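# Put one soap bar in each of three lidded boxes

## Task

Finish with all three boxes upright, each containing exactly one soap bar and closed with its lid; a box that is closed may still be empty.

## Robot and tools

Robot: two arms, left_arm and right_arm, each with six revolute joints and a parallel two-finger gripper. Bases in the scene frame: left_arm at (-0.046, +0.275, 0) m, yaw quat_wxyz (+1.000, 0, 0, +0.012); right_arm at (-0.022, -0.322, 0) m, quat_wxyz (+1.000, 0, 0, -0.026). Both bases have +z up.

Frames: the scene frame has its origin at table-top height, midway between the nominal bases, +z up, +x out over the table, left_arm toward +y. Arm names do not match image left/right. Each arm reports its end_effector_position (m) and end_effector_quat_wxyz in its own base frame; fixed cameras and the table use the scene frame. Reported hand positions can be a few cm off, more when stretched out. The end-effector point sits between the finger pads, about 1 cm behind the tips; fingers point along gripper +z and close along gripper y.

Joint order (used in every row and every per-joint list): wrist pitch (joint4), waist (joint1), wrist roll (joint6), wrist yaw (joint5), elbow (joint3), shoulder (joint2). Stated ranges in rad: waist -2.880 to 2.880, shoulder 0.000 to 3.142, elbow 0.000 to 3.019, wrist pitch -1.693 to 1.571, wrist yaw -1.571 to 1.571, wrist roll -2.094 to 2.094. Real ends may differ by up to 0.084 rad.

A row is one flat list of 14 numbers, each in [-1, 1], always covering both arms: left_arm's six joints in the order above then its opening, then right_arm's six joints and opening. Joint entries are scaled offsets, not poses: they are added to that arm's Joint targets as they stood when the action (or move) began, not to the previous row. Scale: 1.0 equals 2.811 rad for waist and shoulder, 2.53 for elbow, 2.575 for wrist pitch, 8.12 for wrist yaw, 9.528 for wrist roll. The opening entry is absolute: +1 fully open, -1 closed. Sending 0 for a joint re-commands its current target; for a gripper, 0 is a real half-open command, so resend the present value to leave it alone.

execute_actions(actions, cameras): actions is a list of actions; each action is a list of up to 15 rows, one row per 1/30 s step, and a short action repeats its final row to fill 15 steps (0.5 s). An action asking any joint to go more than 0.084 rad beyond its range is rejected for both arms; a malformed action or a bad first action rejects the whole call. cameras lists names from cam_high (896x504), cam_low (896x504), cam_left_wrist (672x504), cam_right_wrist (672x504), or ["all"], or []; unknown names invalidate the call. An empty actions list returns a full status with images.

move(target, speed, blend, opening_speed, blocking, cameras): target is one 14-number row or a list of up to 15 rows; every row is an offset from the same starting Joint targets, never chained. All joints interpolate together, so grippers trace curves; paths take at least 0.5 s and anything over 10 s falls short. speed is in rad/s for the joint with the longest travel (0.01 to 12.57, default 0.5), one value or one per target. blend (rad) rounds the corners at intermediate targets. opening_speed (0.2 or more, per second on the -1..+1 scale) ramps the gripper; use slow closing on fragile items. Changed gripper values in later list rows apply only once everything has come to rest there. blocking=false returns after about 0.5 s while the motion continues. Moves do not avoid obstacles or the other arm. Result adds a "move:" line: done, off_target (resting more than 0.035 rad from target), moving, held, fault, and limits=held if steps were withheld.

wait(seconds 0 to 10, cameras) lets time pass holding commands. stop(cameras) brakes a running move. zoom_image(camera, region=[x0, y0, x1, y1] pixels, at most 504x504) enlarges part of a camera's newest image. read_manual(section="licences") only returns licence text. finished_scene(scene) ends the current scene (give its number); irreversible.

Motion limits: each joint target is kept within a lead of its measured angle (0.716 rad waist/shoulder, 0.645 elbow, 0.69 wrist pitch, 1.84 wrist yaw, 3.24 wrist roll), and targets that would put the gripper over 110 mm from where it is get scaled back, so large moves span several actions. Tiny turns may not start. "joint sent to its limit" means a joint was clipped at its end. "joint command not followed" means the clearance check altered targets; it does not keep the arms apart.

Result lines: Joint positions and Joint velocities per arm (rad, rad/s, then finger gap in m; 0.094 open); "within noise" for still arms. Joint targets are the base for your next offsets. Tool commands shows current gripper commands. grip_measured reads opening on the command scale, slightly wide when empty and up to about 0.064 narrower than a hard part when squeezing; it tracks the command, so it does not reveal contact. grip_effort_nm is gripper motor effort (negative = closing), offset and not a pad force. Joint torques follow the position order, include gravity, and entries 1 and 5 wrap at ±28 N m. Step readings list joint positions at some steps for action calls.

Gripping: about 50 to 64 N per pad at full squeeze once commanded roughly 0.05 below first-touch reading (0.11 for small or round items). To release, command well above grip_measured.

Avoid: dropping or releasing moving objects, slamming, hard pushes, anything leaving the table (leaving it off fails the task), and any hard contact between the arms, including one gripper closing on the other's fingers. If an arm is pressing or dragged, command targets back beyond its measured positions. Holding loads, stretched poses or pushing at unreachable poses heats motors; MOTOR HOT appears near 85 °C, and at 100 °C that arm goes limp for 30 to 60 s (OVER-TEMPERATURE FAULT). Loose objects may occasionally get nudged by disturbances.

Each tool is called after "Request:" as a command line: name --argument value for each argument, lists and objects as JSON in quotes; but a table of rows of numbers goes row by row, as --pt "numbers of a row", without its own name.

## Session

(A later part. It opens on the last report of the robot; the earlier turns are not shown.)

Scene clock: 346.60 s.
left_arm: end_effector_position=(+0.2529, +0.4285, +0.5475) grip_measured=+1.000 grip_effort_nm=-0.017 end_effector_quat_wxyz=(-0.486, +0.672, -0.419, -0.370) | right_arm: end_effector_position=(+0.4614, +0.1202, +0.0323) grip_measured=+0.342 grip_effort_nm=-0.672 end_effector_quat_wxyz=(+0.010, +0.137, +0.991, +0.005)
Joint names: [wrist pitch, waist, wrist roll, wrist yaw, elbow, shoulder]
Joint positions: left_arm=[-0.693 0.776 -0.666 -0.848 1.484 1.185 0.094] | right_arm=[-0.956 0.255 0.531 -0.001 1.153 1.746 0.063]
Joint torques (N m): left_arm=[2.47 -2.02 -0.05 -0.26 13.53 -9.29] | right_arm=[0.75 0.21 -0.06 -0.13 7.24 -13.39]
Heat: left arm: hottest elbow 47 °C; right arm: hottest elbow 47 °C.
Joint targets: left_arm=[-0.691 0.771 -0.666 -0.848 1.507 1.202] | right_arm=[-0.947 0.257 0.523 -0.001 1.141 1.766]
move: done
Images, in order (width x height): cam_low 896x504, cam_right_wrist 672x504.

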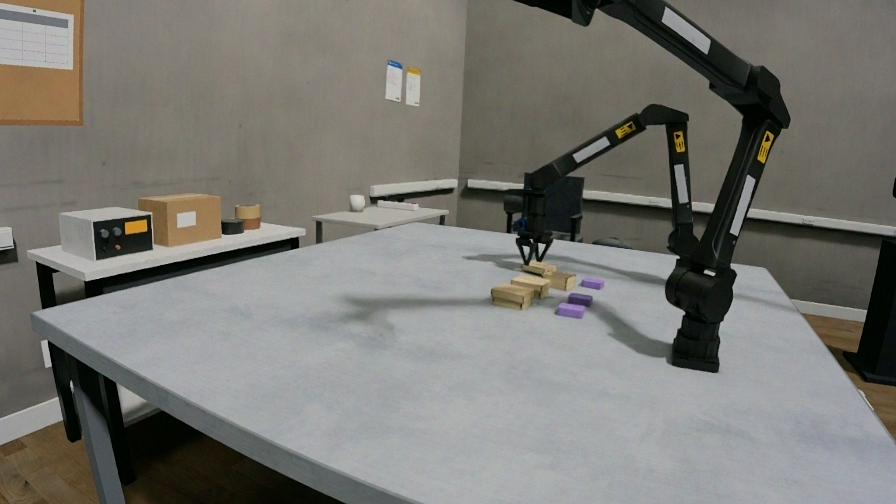

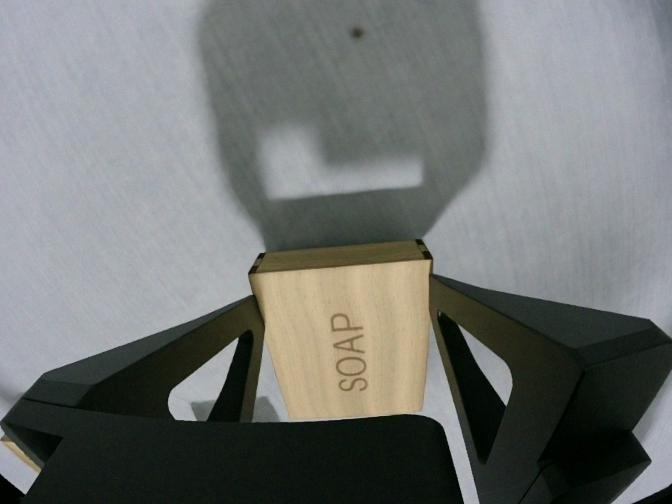

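Request:
move --target '[0,0,0,0,0,0,1,0.0097,0,0,0,-0.0037,0.0055,0.34]' --speed 0.05 --cameras '["cam_right_wrist","cam_low"]'

Request:
zoom_image --camera "cam_low" --region '[510, 240, 570, 300]'

Scene clock: 358.53 s.
left_arm: end_effector_position=(+0.2529, +0.4285, +0.5475) grip_measured=+1.000 grip_effort_nm=-0.007 end_effector_quat_wxyz=(-0.486, +0.672, -0.419, -0.370) | right_arm: end_effector_position=(+0.4625, +0.1205, +0.0247) grip_measured=+0.342 grip_effort_nm=-0.662 end_effector_quat_wxyz=(+0.012, +0.137, +0.990, +0.005)
Joint names: [wrist pitch, waist, wrist roll, wrist yaw, elbow, shoulder]
Joint positions: left_arm=[-0.693 0.776 -0.666 -0.848 1.484 1.185 0.094] | right_arm=[-0.932 0.255 0.531 -0.001 1.145 1.757 0.063]
Joint torques (N m): left_arm=[2.45 -2.02 -0.04 -0.26 13.55 -9.35] | right_arm=[0.77 0.21 -0.06 -0.13 7.02 -13.04]
Heat: left arm: hottest elbow 47 °C; right arm: hottest elbow 46 °C.
Joint targets: left_arm=[-0.691 0.771 -0.666 -0.848 1.507 1.202] | right_arm=[-0.922 0.257 0.523 -0.001 1.132 1.781]
move: done
Images, in order (width x height): cam_low 896x504, cam_right_wrist 672x504.

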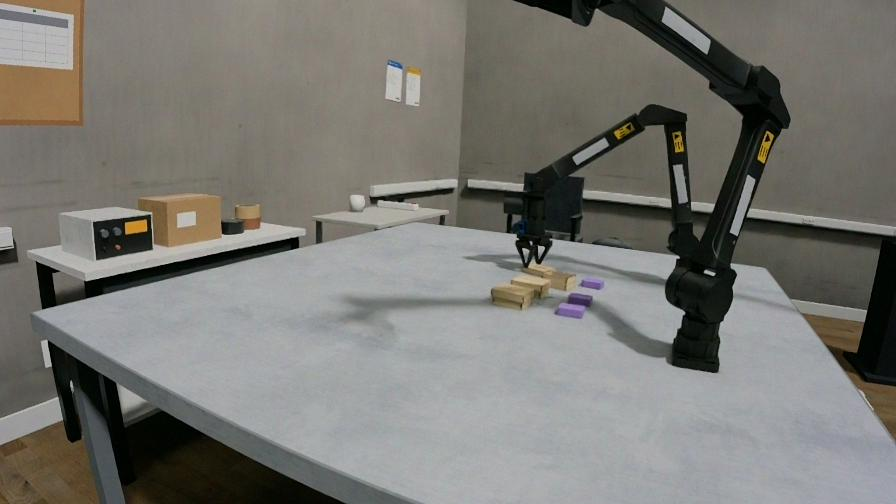

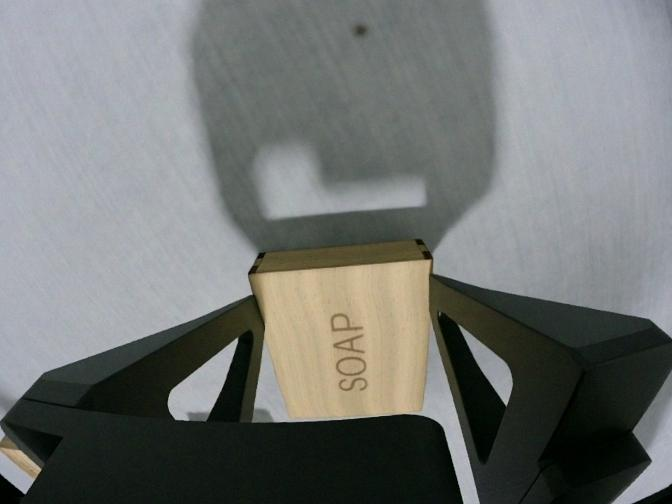

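Scaled by 8.400 from the camera's 896x504 image, which has a finer 1280x720 frame.

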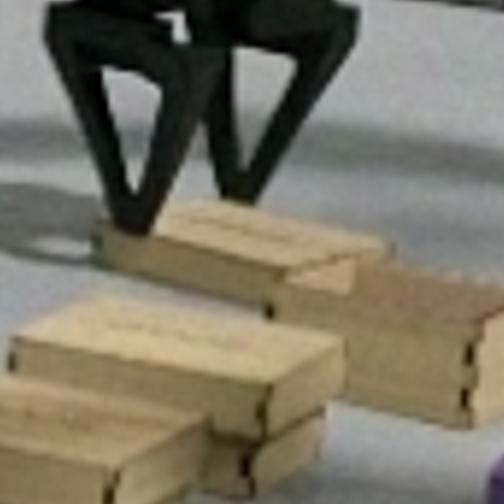

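Request:
move --target '[0,0,0,0,0,0,1,0.005,0,0,0,-0.002,0.0035,0.34]' --speed 0.05

Scene clock: 365.83 s.
left_arm: end_effector_position=(+0.2529, +0.4285, +0.5475) grip_measured=+1.000 grip_effort_nm=-0.012 end_effector_quat_wxyz=(-0.486, +0.672, -0.419, -0.370) | right_arm: end_effector_position=(+0.4646, +0.1210, +0.0246) grip_measured=+0.343 grip_effort_nm=-0.667 end_effector_quat_wxyz=(+0.016, +0.137, +0.990, +0.007)
Joint names: [wrist pitch, waist, wrist roll, wrist yaw, elbow, shoulder]
Joint positions: left_arm=[-0.693 0.776 -0.666 -0.848 1.484 1.185 0.094] | right_arm=[-0.923 0.255 0.531 -0.001 1.145 1.758 0.063]
Joint torques (N m): left_arm=[2.45 -2.02 -0.04 -0.26 13.53 -9.29] | right_arm=[0.92 0.21 -0.06 -0.13 6.63 -12.34]
Heat: left arm: hottest elbow 47 °C; right arm: hottest elbow 45 °C.
Joint targets: left_arm=[-0.691 0.771 -0.666 -0.848 1.507 1.202] | right_arm=[-0.909 0.257 0.523 -0.001 1.127 1.791]
move: done

Request:
move --pt "0 0 0 0 0 0 1 -0.002 0 0 0 0.001 -0.0015 0.34" --pt "0 0 0 0 0 0 1 -0.002 0 0 0 0.001 -0.0015 0.7" --pt "0 0 0 0 0 0 1 -0.113 0 0 0 0.0802 -0.0559 0.7" --pt "0 0 0 0 0 0 1 -0.134 0.1103 0 0 0.0802 -0.0559 1" --speed '[0.1,0.1,0.3,0.6]' --opening_speed 1 --cameras '["cam_right_wrist","cam_low","cam_high"]'

Scene clock: 379.60 s.
left_arm: end_effector_position=(+0.2529, +0.4285, +0.5475) grip_measured=+1.000 grip_effort_nm=-0.017 end_effector_quat_wxyz=(-0.486, +0.672, -0.419, -0.370) | right_arm: end_effector_position=(+0.3901, +0.2504, +0.1228) grip_measured=+0.998 grip_effort_nm=0.042 end_effector_quat_wxyz=(-0.016, -0.020, +1.000, -0.009)
Joint names: [wrist pitch, waist, wrist roll, wrist yaw, elbow, shoulder]
Joint positions: left_arm=[-0.693 0.776 -0.666 -0.848 1.484 1.185 0.094] | right_arm=[-1.247 0.571 0.531 -0.001 1.278 1.639 0.094]
Joint torques (N m): left_arm=[2.45 -2.08 -0.05 -0.26 13.55 -9.35] | right_arm=[0.03 -0.38 -0.06 -0.11 13.48 -14.74]
Heat: left arm: hottest elbow 47 °C; right arm: hottest elbow 44 °C.
Joint targets: left_arm=[-0.691 0.771 -0.666 -0.848 1.507 1.202] | right_arm=[-1.254 0.567 0.523 -0.001 1.330 1.634]
move: off_target (right_arm); target 4's new numbers were sent with right_arm's elbow 0.052 rad from that target; right_arm: the elbow is farthest, 0.052 rad from its target
Images, in order (width x height): cam_high 896x504, cam_low 896x504, cam_right_wrist 672x504.

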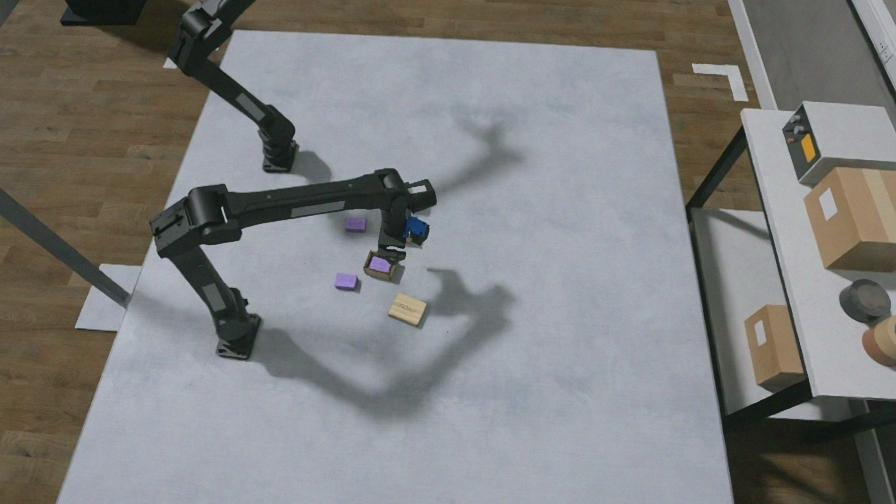

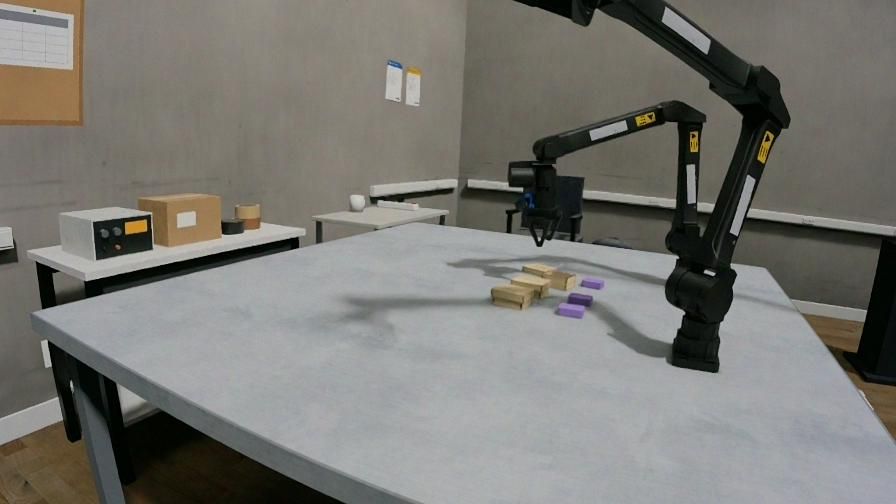

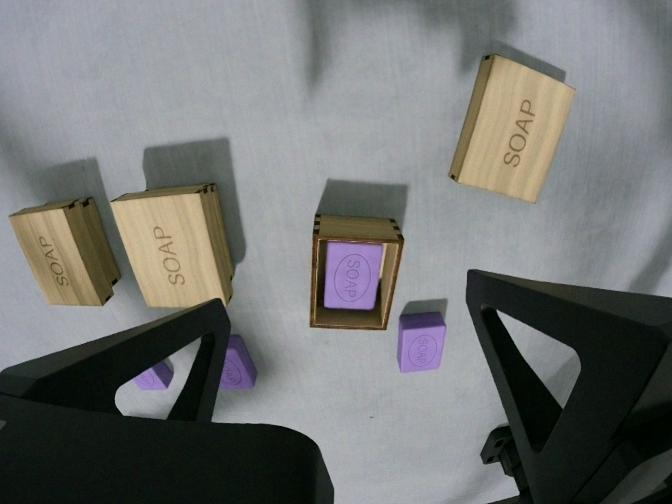

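Request:
move --target '[0,0,0,0,0,0,1,0.0734,0.0012,0.021,0,-0.1134,-0.0302,1]' --speed 0.4 --cameras '["cam_right_wrist"]'

Scene clock: 415.03 s.
left_arm: end_effector_position=(+0.2529, +0.4285, +0.5475) grip_measured=+1.000 grip_effort_nm=-0.017 end_effector_quat_wxyz=(-0.486, +0.672, -0.419, -0.370) | right_arm: end_effector_position=(+0.3520, +0.2260, +0.0791) grip_measured=+0.998 grip_effort_nm=0.037 end_effector_quat_wxyz=(-0.004, +0.070, +0.998, -0.002)
Joint names: [wrist pitch, waist, wrist roll, wrist yaw, elbow, shoulder]
Joint positions: left_arm=[-0.693 0.776 -0.666 -0.848 1.484 1.185 0.094] | right_arm=[-1.074 0.571 0.711 -0.001 1.056 1.561 0.094]
Joint torques (N m): left_arm=[2.47 -2.02 -0.04 -0.26 13.53 -9.29] | right_arm=[0.72 -0.03 0.12 -0.11 7.47 -13.39]
Heat: left arm: hottest elbow 48 °C; right arm: hottest elbow 46 °C.
Joint targets: left_arm=[-0.691 0.771 -0.666 -0.848 1.507 1.202] | right_arm=[-1.065 0.571 0.723 -0.001 1.043 1.549]
move: done
Images, in order (width x height): cam_right_wrist 672x504.

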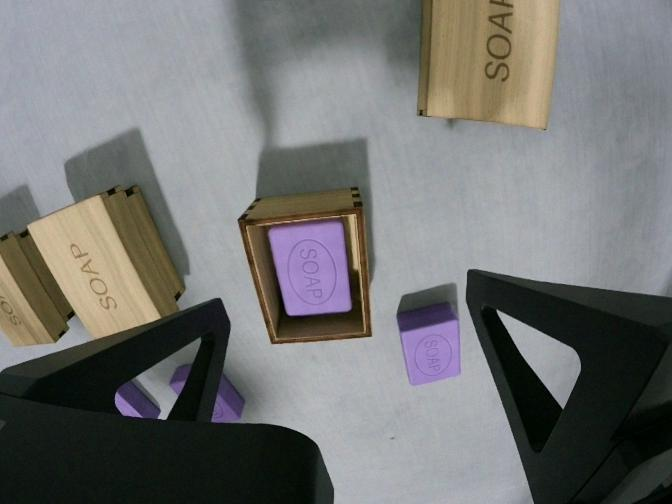

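Request:
move --target '[0,0,0,0,0,0,1,-0.0012,0.0208,0.0062,0,0.0074,0.0056,1]' --speed 0.3 --cameras '["cam_right_wrist"]'

Scene clock: 441.80 s.
left_arm: end_effector_position=(+0.2529, +0.4285, +0.5475) grip_measured=+1.000 grip_effort_nm=-0.012 end_effector_quat_wxyz=(-0.486, +0.672, -0.419, -0.370) | right_arm: end_effector_position=(+0.3395, +0.2445, +0.0791) grip_measured=+0.998 grip_effort_nm=0.037 end_effector_quat_wxyz=(-0.003, +0.073, +0.997, -0.002)
Joint names: [wrist pitch, waist, wrist roll, wrist yaw, elbow, shoulder]
Joint positions: left_arm=[-0.693 0.776 -0.666 -0.848 1.484 1.185 0.094] | right_arm=[-1.074 0.625 0.77 -0.001 1.056 1.561 0.094]
Joint torques (N m): left_arm=[2.45 -2.08 -0.04 -0.26 13.55 -9.29] | right_arm=[0.57 0.44 0.15 -0.11 9.05 -12.16]
Heat: left arm: hottest elbow 48 °C; right arm: hottest elbow 46 °C.
Joint targets: left_arm=[-0.691 0.771 -0.666 -0.848 1.507 1.202] | right_arm=[-1.068 0.629 0.782 -0.001 1.061 1.565]
move: done
Images, in order (width x height): cam_right_wrist 672x504.

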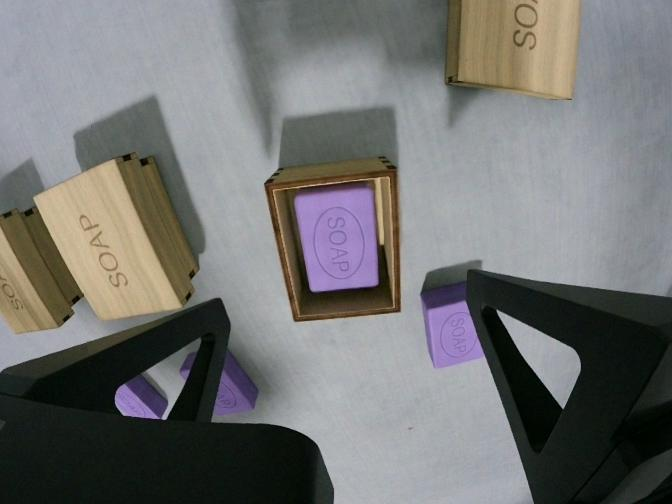

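Request:
move --pt "0 0 0 0 0 0 1 0.0656 0 0 0 -0.0289 0.0338 1" --pt "0 0 0 0 0 0 1 0.0656 0 0 0 -0.0289 0.0338 0.16" --speed 0.3 --opening_speed 0.3 --cameras '["cam_right_wrist","cam_low"]'

Scene clock: 470.40 s.
left_arm: end_effector_position=(+0.2529, +0.4285, +0.5475) grip_measured=+1.000 grip_effort_nm=-0.012 end_effector_quat_wxyz=(-0.486, +0.672, -0.419, -0.370) | right_arm: end_effector_position=(+0.3467, +0.2497, +0.0284) grip_measured=+0.209 grip_effort_nm=-1.033 end_effector_quat_wxyz=(+0.007, +0.073, +0.997, +0.007)
Joint names: [wrist pitch, waist, wrist roll, wrist yaw, elbow, shoulder]
Joint positions: left_arm=[-0.693 0.776 -0.666 -0.848 1.484 1.185 0.094] | right_arm=[-0.908 0.625 0.771 -0.001 1 1.643 0.057]
Joint torques (N m): left_arm=[2.45 -1.96 -0.04 -0.26 13.55 -9.35] | right_arm=[0.75 0.38 0.11 -0.11 6.97 -11.69]
Heat: left arm: hottest elbow 48 °C; right arm: hottest elbow 45 °C.
Joint targets: left_arm=[-0.691 0.771 -0.666 -0.848 1.507 1.202] | right_arm=[-0.899 0.629 0.782 -0.001 0.989 1.659]
move: done
Images, in order (width x height): cam_low 896x504, cam_right_wrist 672x504.

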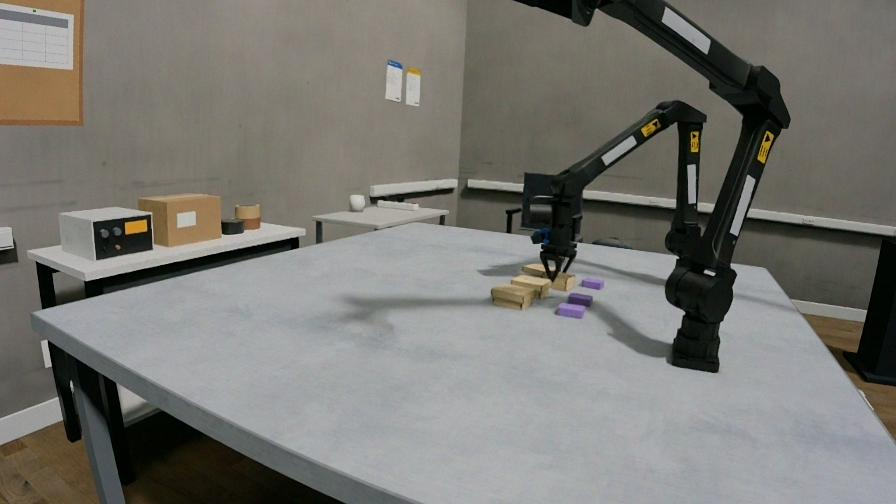

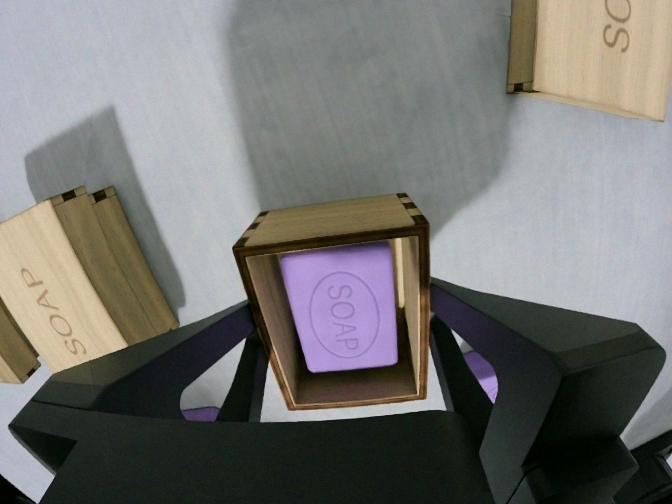

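Request:
move --pt "0 0 0 0 0 0 1 0 0 0 0 0 0 0.5" --pt "0 0 0 0 0 0 1 -0.0878 0 0 0 0.0621 -0.0382 0.5" --pt "0 0 0 0 0 0 1 -0.0948 -0.1323 -0.0223 0 0.0874 -0.0092 1" --speed '[0.1,0.3,0.6]' --opening_speed 1 --cameras '["cam_right_wrist"]'

Scene clock: 548.03 s.
left_arm: end_effector_position=(+0.2529, +0.4285, +0.5475) grip_measured=+1.000 grip_effort_nm=-0.017 end_effector_quat_wxyz=(-0.486, +0.672, -0.419, -0.370) | right_arm: end_effector_position=(+0.4271, +0.1113, +0.0907) grip_measured=+0.998 grip_effort_nm=0.042 end_effector_quat_wxyz=(-0.012, +0.162, +0.987, -0.005)
Joint names: [wrist pitch, waist, wrist roll, wrist yaw, elbow, shoulder]
Joint positions: left_arm=[-0.693 0.776 -0.666 -0.848 1.484 1.185 0.094] | right_arm=[-1.136 0.255 0.581 -0.001 1.152 1.612 0.094]
Joint torques (N m): left_arm=[2.45 -2.02 -0.04 -0.26 13.56 -9.23] | right_arm=[0.05 0.26 -0.09 -0.11 13.59 -11.75]
Motor temperatures (°C): left_arm=[28 30 29 28 49 32 29] | right_arm=[32 33 28 30 43 32 31]
Heat: left arm: hottest elbow 49 °C; right arm: hottest elbow 43 °C.
Joint targets: left_arm=[-0.691 0.771 -0.666 -0.848 1.507 1.202] | right_arm=[-1.144 0.257 0.569 -0.001 1.210 1.634]
move: off_target (right_arm); target 3's new numbers were sent with right_arm's elbow 0.058 rad from that target; right_arm: the elbow is farthest, 0.058 rad from its target
Images, in order (width x height): cam_right_wrist 672x504.

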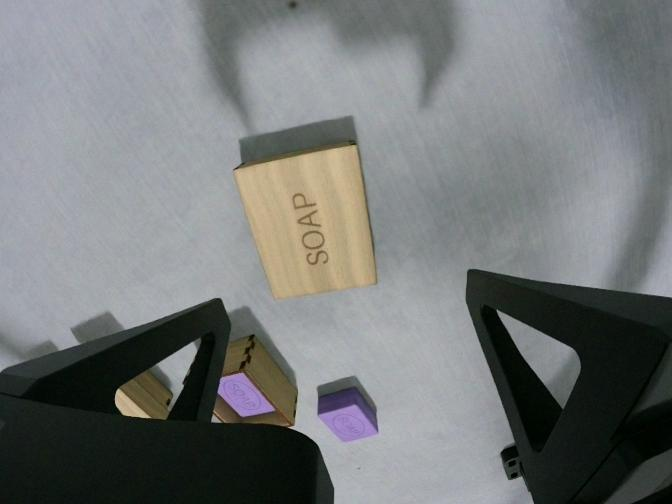

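Request:
move --pt "0 0 0 0 0 0 1 0.015 0.006 0 0 -0.0213 0.009 1" --pt "0 0 0 0 0 0 1 0.0866 0.006 0 0 -0.0402 0.0442 1" --speed '[0.2,0.3]' --cameras '["cam_right_wrist"]'

Scene clock: 576.03 s.
left_arm: end_effector_position=(+0.2529, +0.4285, +0.5475) grip_measured=+1.000 grip_effort_nm=-0.017 end_effector_quat_wxyz=(-0.486, +0.672, -0.419, -0.370) | right_arm: end_effector_position=(+0.4522, +0.1232, +0.0253) grip_measured=+0.998 grip_effort_nm=0.046 end_effector_quat_wxyz=(+0.010, +0.156, +0.988, +0.005)
Joint names: [wrist pitch, waist, wrist roll, wrist yaw, elbow, shoulder]
Joint positions: left_arm=[-0.693 0.776 -0.666 -0.848 1.484 1.185 0.094] | right_arm=[-0.93 0.267 0.581 -0.001 1.12 1.738 0.094]
Joint torques (N m): left_arm=[2.45 -2.08 -0.04 -0.26 13.55 -9.29] | right_arm=[0.85 0.73 -0.09 -0.11 7.06 -13.1]
Motor temperatures (°C): left_arm=[28 30 29 28 50 32 29] | right_arm=[32 33 28 30 50 33 31]
Heat: left arm: hottest elbow 50 °C; right arm: hottest elbow 50 °C.
Joint targets: left_arm=[-0.691 0.771 -0.666 -0.848 1.507 1.202] | right_arm=[-0.921 0.274 0.570 -0.001 1.108 1.758]
move: done
Images, in order (width x height): cam_right_wrist 672x504.

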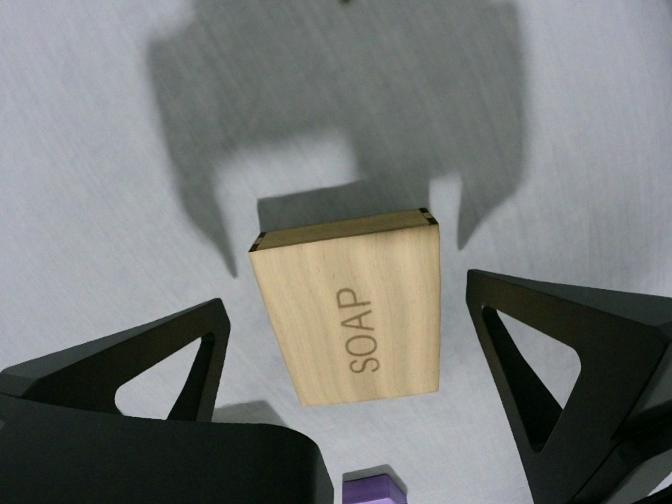

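Request:
move --pt "0 0 0 0 0 0 1 0 0 0 0 0 0 0.34" --pt "0 0 0 0 0 0 1 -0.0866 0 0 0 0.0552 -0.0442 0.34" --speed '[0.3,0.25]' --opening_speed 0.4 --cameras '["cam_right_wrist"]'

Request:
zoom_image --camera "cam_right_wrist" --region '[210, 190, 460, 430]'

Scene clock: 585.80 s.
left_arm: end_effector_position=(+0.2529, +0.4285, +0.5475) grip_measured=+1.000 grip_effort_nm=-0.017 end_effector_quat_wxyz=(-0.486, +0.672, -0.419, -0.370) | right_arm: end_effector_position=(+0.4424, +0.1205, +0.0936) grip_measured=+0.348 grip_effort_nm=-0.462 end_effector_quat_wxyz=(-0.004, +0.157, +0.988, -0.001)
Joint names: [wrist pitch, waist, wrist roll, wrist yaw, elbow, shoulder]
Joint positions: left_arm=[-0.693 0.776 -0.666 -0.848 1.484 1.185 0.094] | right_arm=[-1.136 0.267 0.581 -0.001 1.196 1.64 0.063]
Joint torques (N m): left_arm=[2.47 -1.96 -0.04 -0.26 13.53 -9.29] | right_arm=[0.09 0.73 -0.09 -0.12 13.19 -14.51]
Heat: left arm: hottest elbow 50 °C; right arm: hottest elbow 47 °C.
Joint targets: left_arm=[-0.691 0.771 -0.666 -0.848 1.507 1.202] | right_arm=[-1.144 0.274 0.570 -0.001 1.247 1.633]
move: off_target (right_arm); right_arm: the elbow is farthest, 0.052 rad from its target
Images, in order (width x height): cam_right_wrist 672x504.

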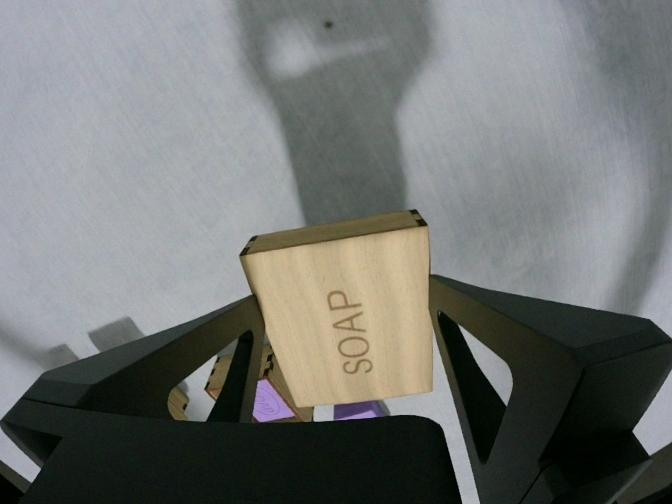

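Scaled by 2.016 from the camera's 672x504 image, which has a finer 960x720 frame.

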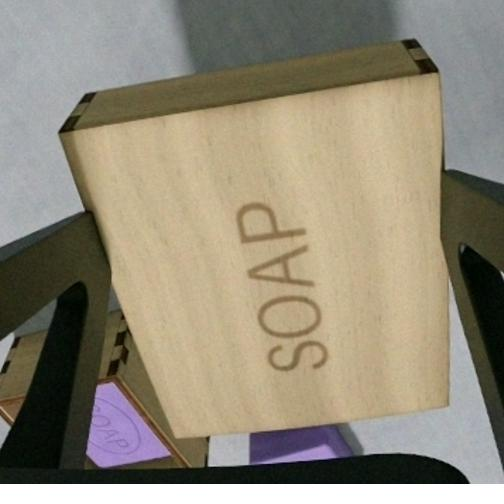

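Request:
move --target '[0,0,0,0,0,0,1,0.0097,0.1217,0.0231,0,-0.0542,-0.0181,0.34]' --speed 0.5 --cameras '["cam_right_wrist","cam_low"]'

Request:
zoom_image --camera "cam_right_wrist" --region '[210, 170, 460, 430]'

Request:
zoom_image --camera "cam_low" --region '[520, 240, 590, 300]'

Scene clock: 621.73 s.
left_arm: end_effector_position=(+0.2529, +0.4285, +0.5475) grip_measured=+1.000 grip_effort_nm=-0.012 end_effector_quat_wxyz=(-0.486, +0.672, -0.419, -0.370) | right_arm: end_effector_position=(+0.3531, +0.2495, +0.0874) grip_measured=+0.348 grip_effort_nm=-0.466 end_effector_quat_wxyz=(-0.012, +0.081, +0.997, -0.009)
Joint names: [wrist pitch, waist, wrist roll, wrist yaw, elbow, shoulder]
Joint positions: left_arm=[-0.693 0.776 -0.666 -0.848 1.484 1.185 0.094] | right_arm=[-1.127 0.616 0.778 -0.001 1.124 1.597 0.063]
Joint torques (N m): left_arm=[2.45 -2.02 -0.05 -0.26 13.55 -9.23] | right_arm=[0.62 0.09 0.1 -0.11 7.58 -14.27]
Heat: left arm: hottest elbow 50 °C; right arm: hottest elbow 52 °C.
Joint targets: left_arm=[-0.691 0.771 -0.666 -0.848 1.507 1.202] | right_arm=[-1.119 0.616 0.790 -0.001 1.111 1.583]
move: done
Images, in order (width x height): cam_low 896x504, cam_right_wrist 672x504.

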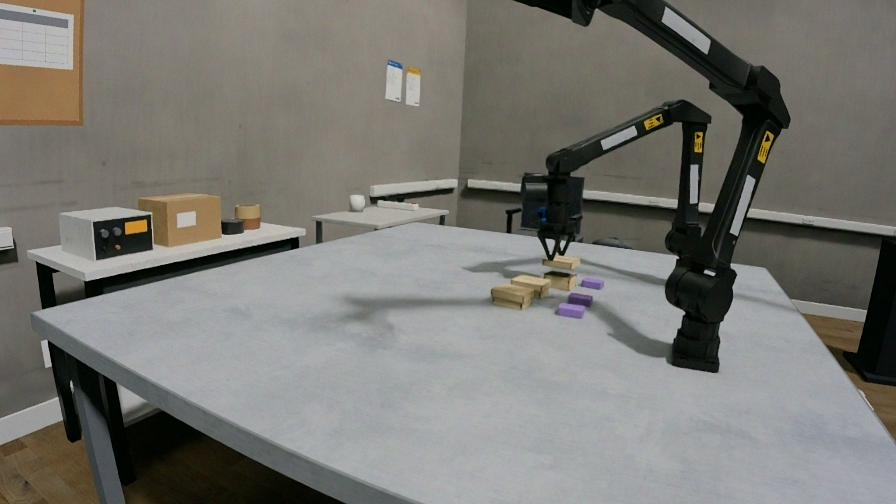

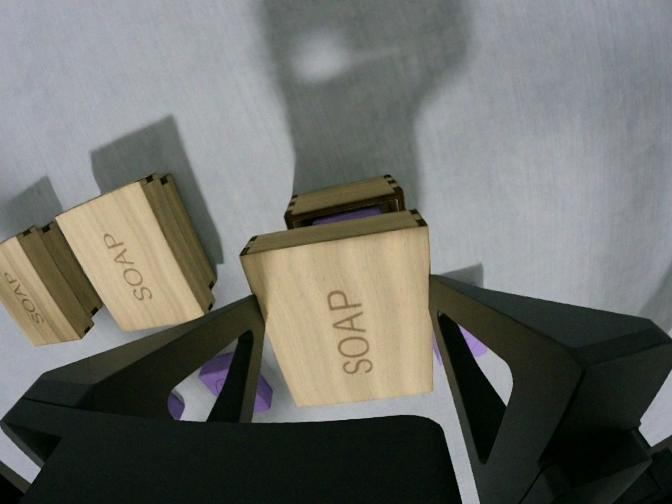

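Scaled by 1.938 from the camera's 672x504 image, which has a finer 960x720 frame.

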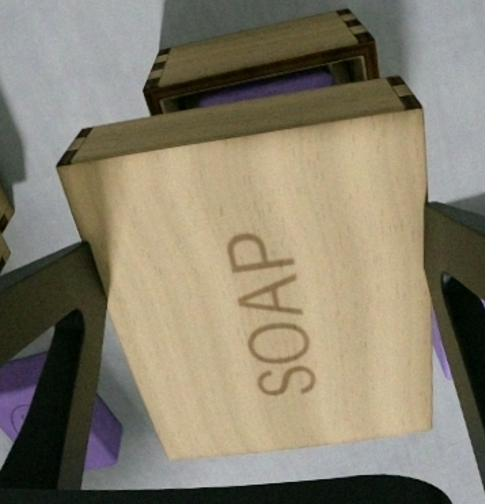

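Scaled by 7.200 from the camera's 896x504 image, which has a finer 1280x720 frame.

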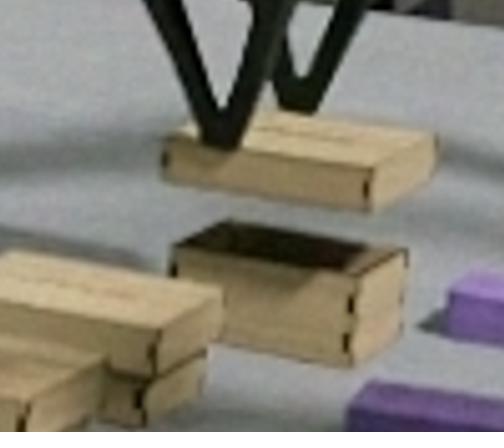

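Request:
move --target '[0,0,0,0,0,0,1,0.0291,-0.0040,-0.003,0,-0.0158,0.0121,0.34]' --speed 0.1 --cameras '["cam_right_wrist","cam_low","cam_high"]'

Request:
zoom_image --camera "cam_right_wrist" --region '[210, 170, 460, 430]'

Request:
zoom_image --camera "cam_low" --region '[520, 240, 590, 300]'

Request:
zoom_image --camera "cam_high" --region '[350, 230, 420, 290]'

Scene clock: 667.93 s.
left_arm: end_effector_position=(+0.2529, +0.4285, +0.5475) grip_measured=+1.000 grip_effort_nm=-0.007 end_effector_quat_wxyz=(-0.486, +0.672, -0.419, -0.370) | right_arm: end_effector_position=(+0.3551, +0.2493, +0.0740) grip_measured=+0.348 grip_effort_nm=-0.462 end_effector_quat_wxyz=(+0.002, +0.080, +0.997, +0.002)
Joint names: [wrist pitch, waist, wrist roll, wrist yaw, elbow, shoulder]
Joint positions: left_arm=[-0.693 0.776 -0.666 -0.848 1.484 1.185 0.094] | right_arm=[-1.053 0.613 0.773 -0.001 1.084 1.597 0.063]
Joint torques (N m): left_arm=[2.47 -2.08 -0.04 -0.26 13.53 -9.29] | right_arm=[0.66 -0.73 -0.11 -0.11 7.41 -11.46]
Heat: left arm: hottest elbow 51 °C; right arm: hottest elbow 46 °C.
Joint targets: left_arm=[-0.691 0.771 -0.666 -0.848 1.507 1.202] | right_arm=[-1.044 0.605 0.761 -0.001 1.070 1.617]
move: done
Images, in order (width x height): cam_high 896x504, cam_low 896x504, cam_right_wrist 672x504.

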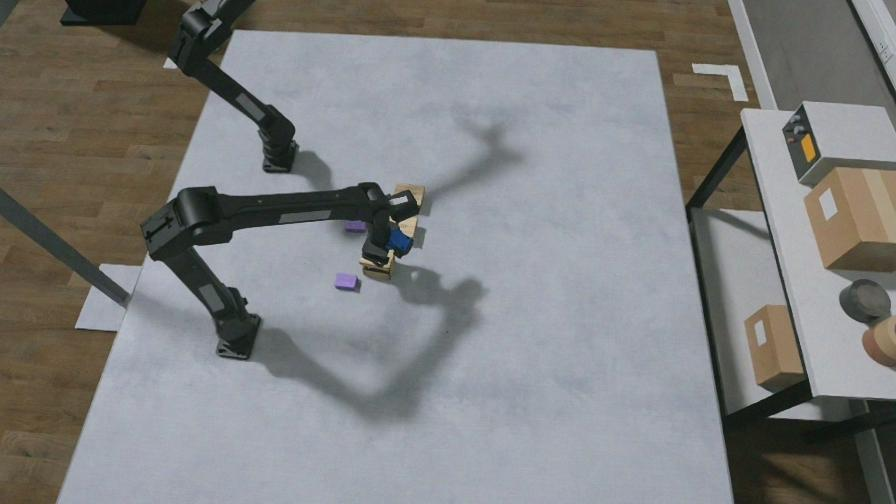

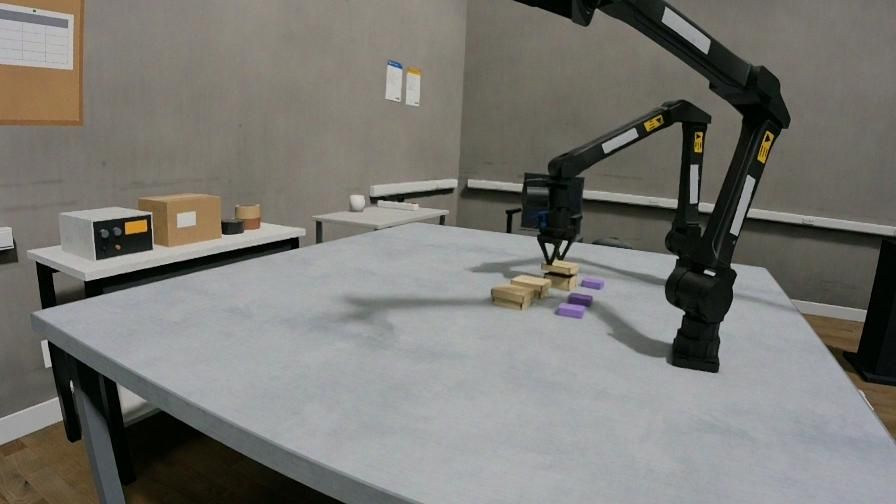

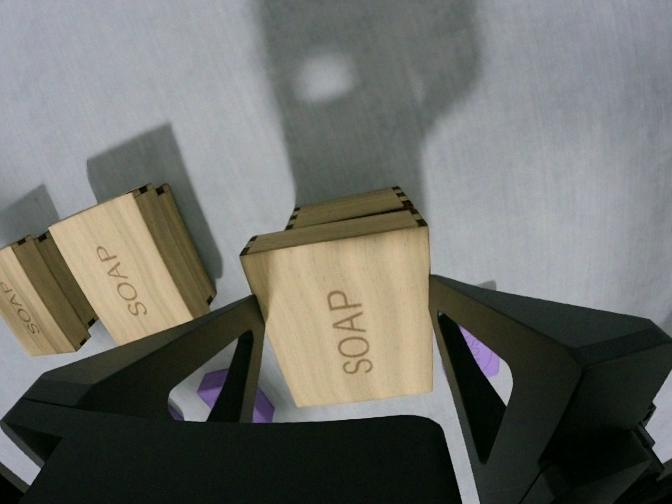

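Scaled by 1.938 from the camera's 672x504 image, which has a finer 960x720 frame.

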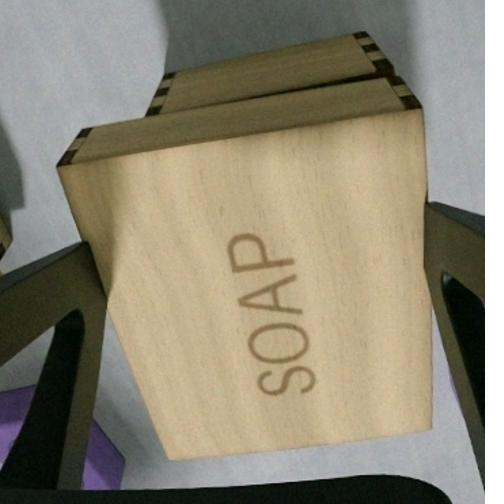

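Scaled by 7.200 from the camera's 896x504 image, which has a finer 1280x720 frame.

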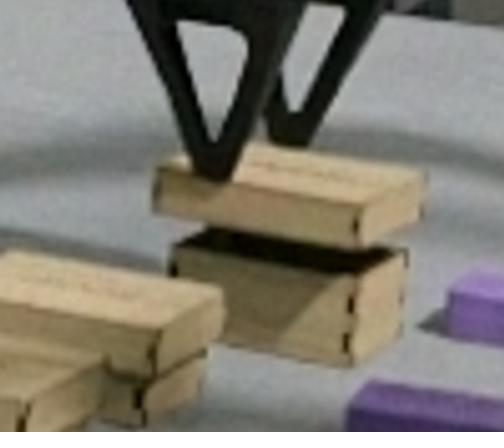

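Scaled by 7.200 from the camera's 896x504 image, which has a finer 1280x720 frame.

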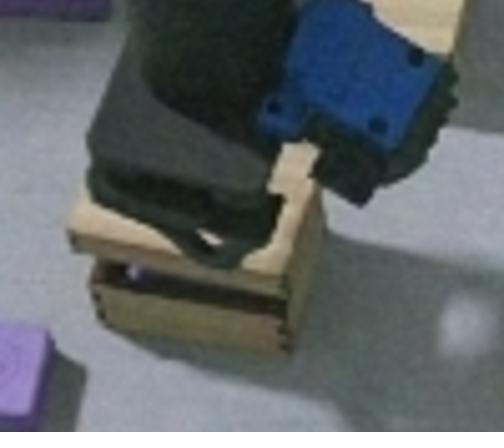

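Request:
move --target '[0,0,0,0,0,0,1,0.0134,-0.0041,-0.0011,0,-0.0101,0.0036,0.34]' --speed 0.1 --cameras '["cam_right_wrist","cam_low"]'

Request:
zoom_image --camera "cam_right_wrist" --region '[210, 170, 460, 430]'

Request:
zoom_image --camera "cam_low" --region '[520, 240, 590, 300]'

Scene clock: 742.40 s.
left_arm: end_effector_position=(+0.2529, +0.4285, +0.5475) grip_measured=+1.000 grip_effort_nm=-0.012 end_effector_quat_wxyz=(-0.486, +0.672, -0.419, -0.370) | right_arm: end_effector_position=(+0.3552, +0.2432, +0.0622) grip_measured=+0.348 grip_effort_nm=-0.462 end_effector_quat_wxyz=(+0.002, +0.081, +0.997, +0.002)
Joint names: [wrist pitch, waist, wrist roll, wrist yaw, elbow, shoulder]
Joint positions: left_arm=[-0.693 0.776 -0.666 -0.848 1.484 1.185 0.094] | right_arm=[-1.018 0.601 0.762 -0.001 1.058 1.605 0.063]
Joint torques (N m): left_arm=[2.47 -2.08 -0.04 -0.26 13.53 -9.29] | right_arm=[0.61 -0.67 -0.1 -0.11 7.3 -11.22]
Motor temperatures (°C): left_arm=[28 30 29 28 51 32 29] | right_arm=[31 33 28 30 44 33 30]
Heat: left arm: hottest elbow 51 °C; right arm: hottest elbow 44 °C.
Joint targets: left_arm=[-0.691 0.771 -0.666 -0.848 1.507 1.202] | right_arm=[-1.009 0.593 0.750 -0.001 1.045 1.627]
move: done
Images, in order (width x height): cam_low 896x504, cam_right_wrist 672x504.

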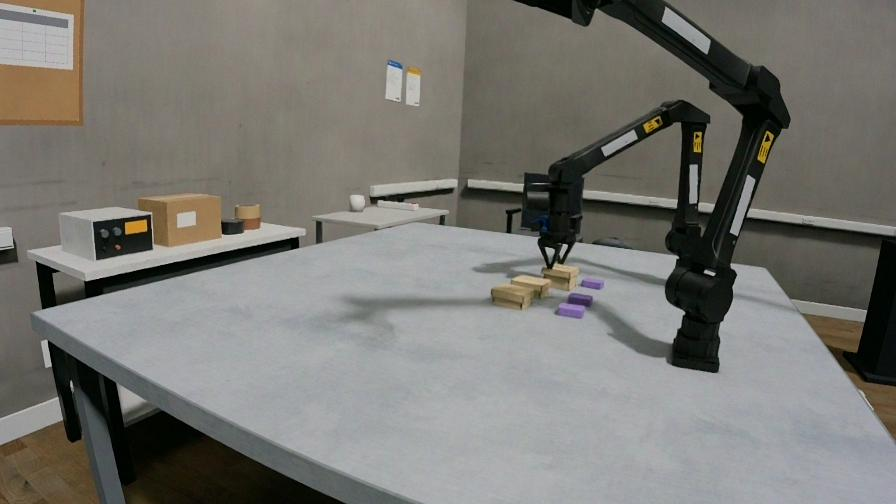

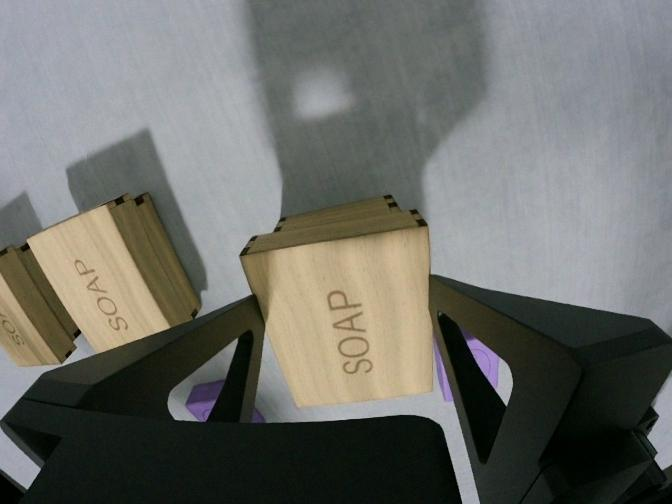

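Scaled by 1.938 from the camera's 672x504 image, which has a finer 960x720 frame.

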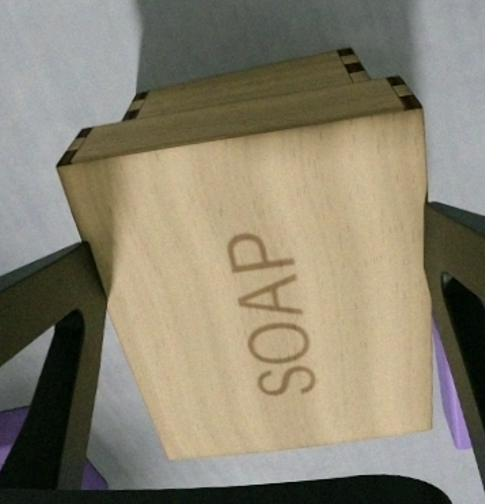

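Scaled by 7.200 from the camera's 896x504 image, which has a finer 1280x720 frame.

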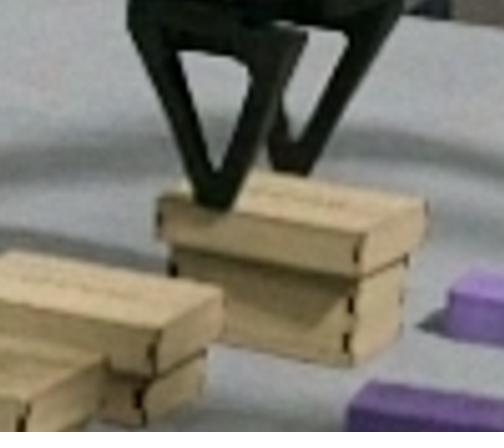

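Request:
move --target '[0,0,0,0,0,0,1,0.0155,-0.0012,-0.0003,0,-0.0075,0.0082,0.34]' --speed 0.06 --cameras '["cam_right_wrist","cam_low"]'

Request:
zoom_image --camera "cam_right_wrist" --region '[210, 170, 460, 430]'

Request:
zoom_image --camera "cam_low" --region '[520, 240, 590, 300]'

Scene clock: 759.67 s.
left_arm: end_effector_position=(+0.2529, +0.4285, +0.5475) grip_measured=+1.000 grip_effort_nm=-0.012 end_effector_quat_wxyz=(-0.486, +0.672, -0.419, -0.370) | right_arm: end_effector_position=(+0.3566, +0.2440, +0.0595) grip_measured=+0.348 grip_effort_nm=-0.466 end_effector_quat_wxyz=(+0.005, +0.080, +0.997, +0.005)
Joint names: [wrist pitch, waist, wrist roll, wrist yaw, elbow, shoulder]
Joint positions: left_arm=[-0.693 0.776 -0.666 -0.848 1.484 1.185 0.094] | right_arm=[-1.002 0.601 0.761 -0.001 1.054 1.608 0.063]
Joint torques (N m): left_arm=[2.45 -1.96 -0.05 -0.26 13.53 -9.29] | right_arm=[1.54 -0.91 -0.11 -0.11 6.11 -9.7]
Heat: left arm: hottest elbow 51 °C; right arm: hottest elbow 43 °C.
Joint targets: left_arm=[-0.691 0.771 -0.666 -0.848 1.507 1.202] | right_arm=[-0.969 0.590 0.748 -0.001 1.026 1.650]
move: off_target (right_arm); right_arm: the shoulder is farthest, 0.042 rad from its target
Images, in order (width x height): cam_low 896x504, cam_right_wrist 672x504.

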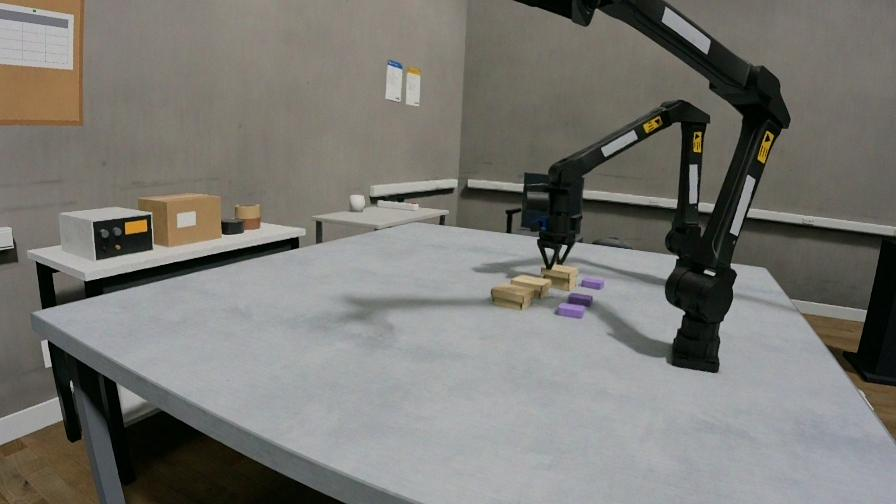

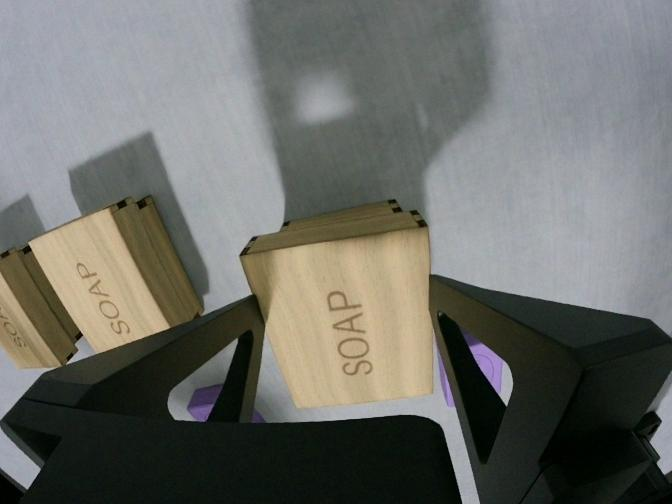

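Scaled by 1.938 from the camera's 672x504 image, which has a finer 960x720 frame.

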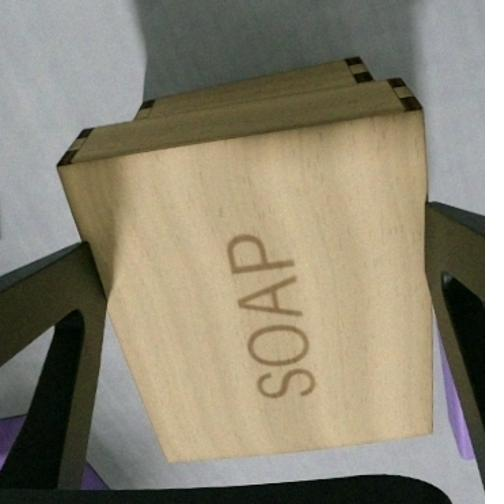

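Scaled by 7.200 from the camera's 896x504 image, which has a finer 1280x720 frame.

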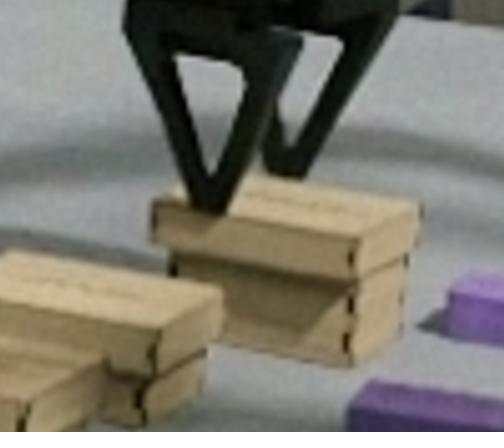

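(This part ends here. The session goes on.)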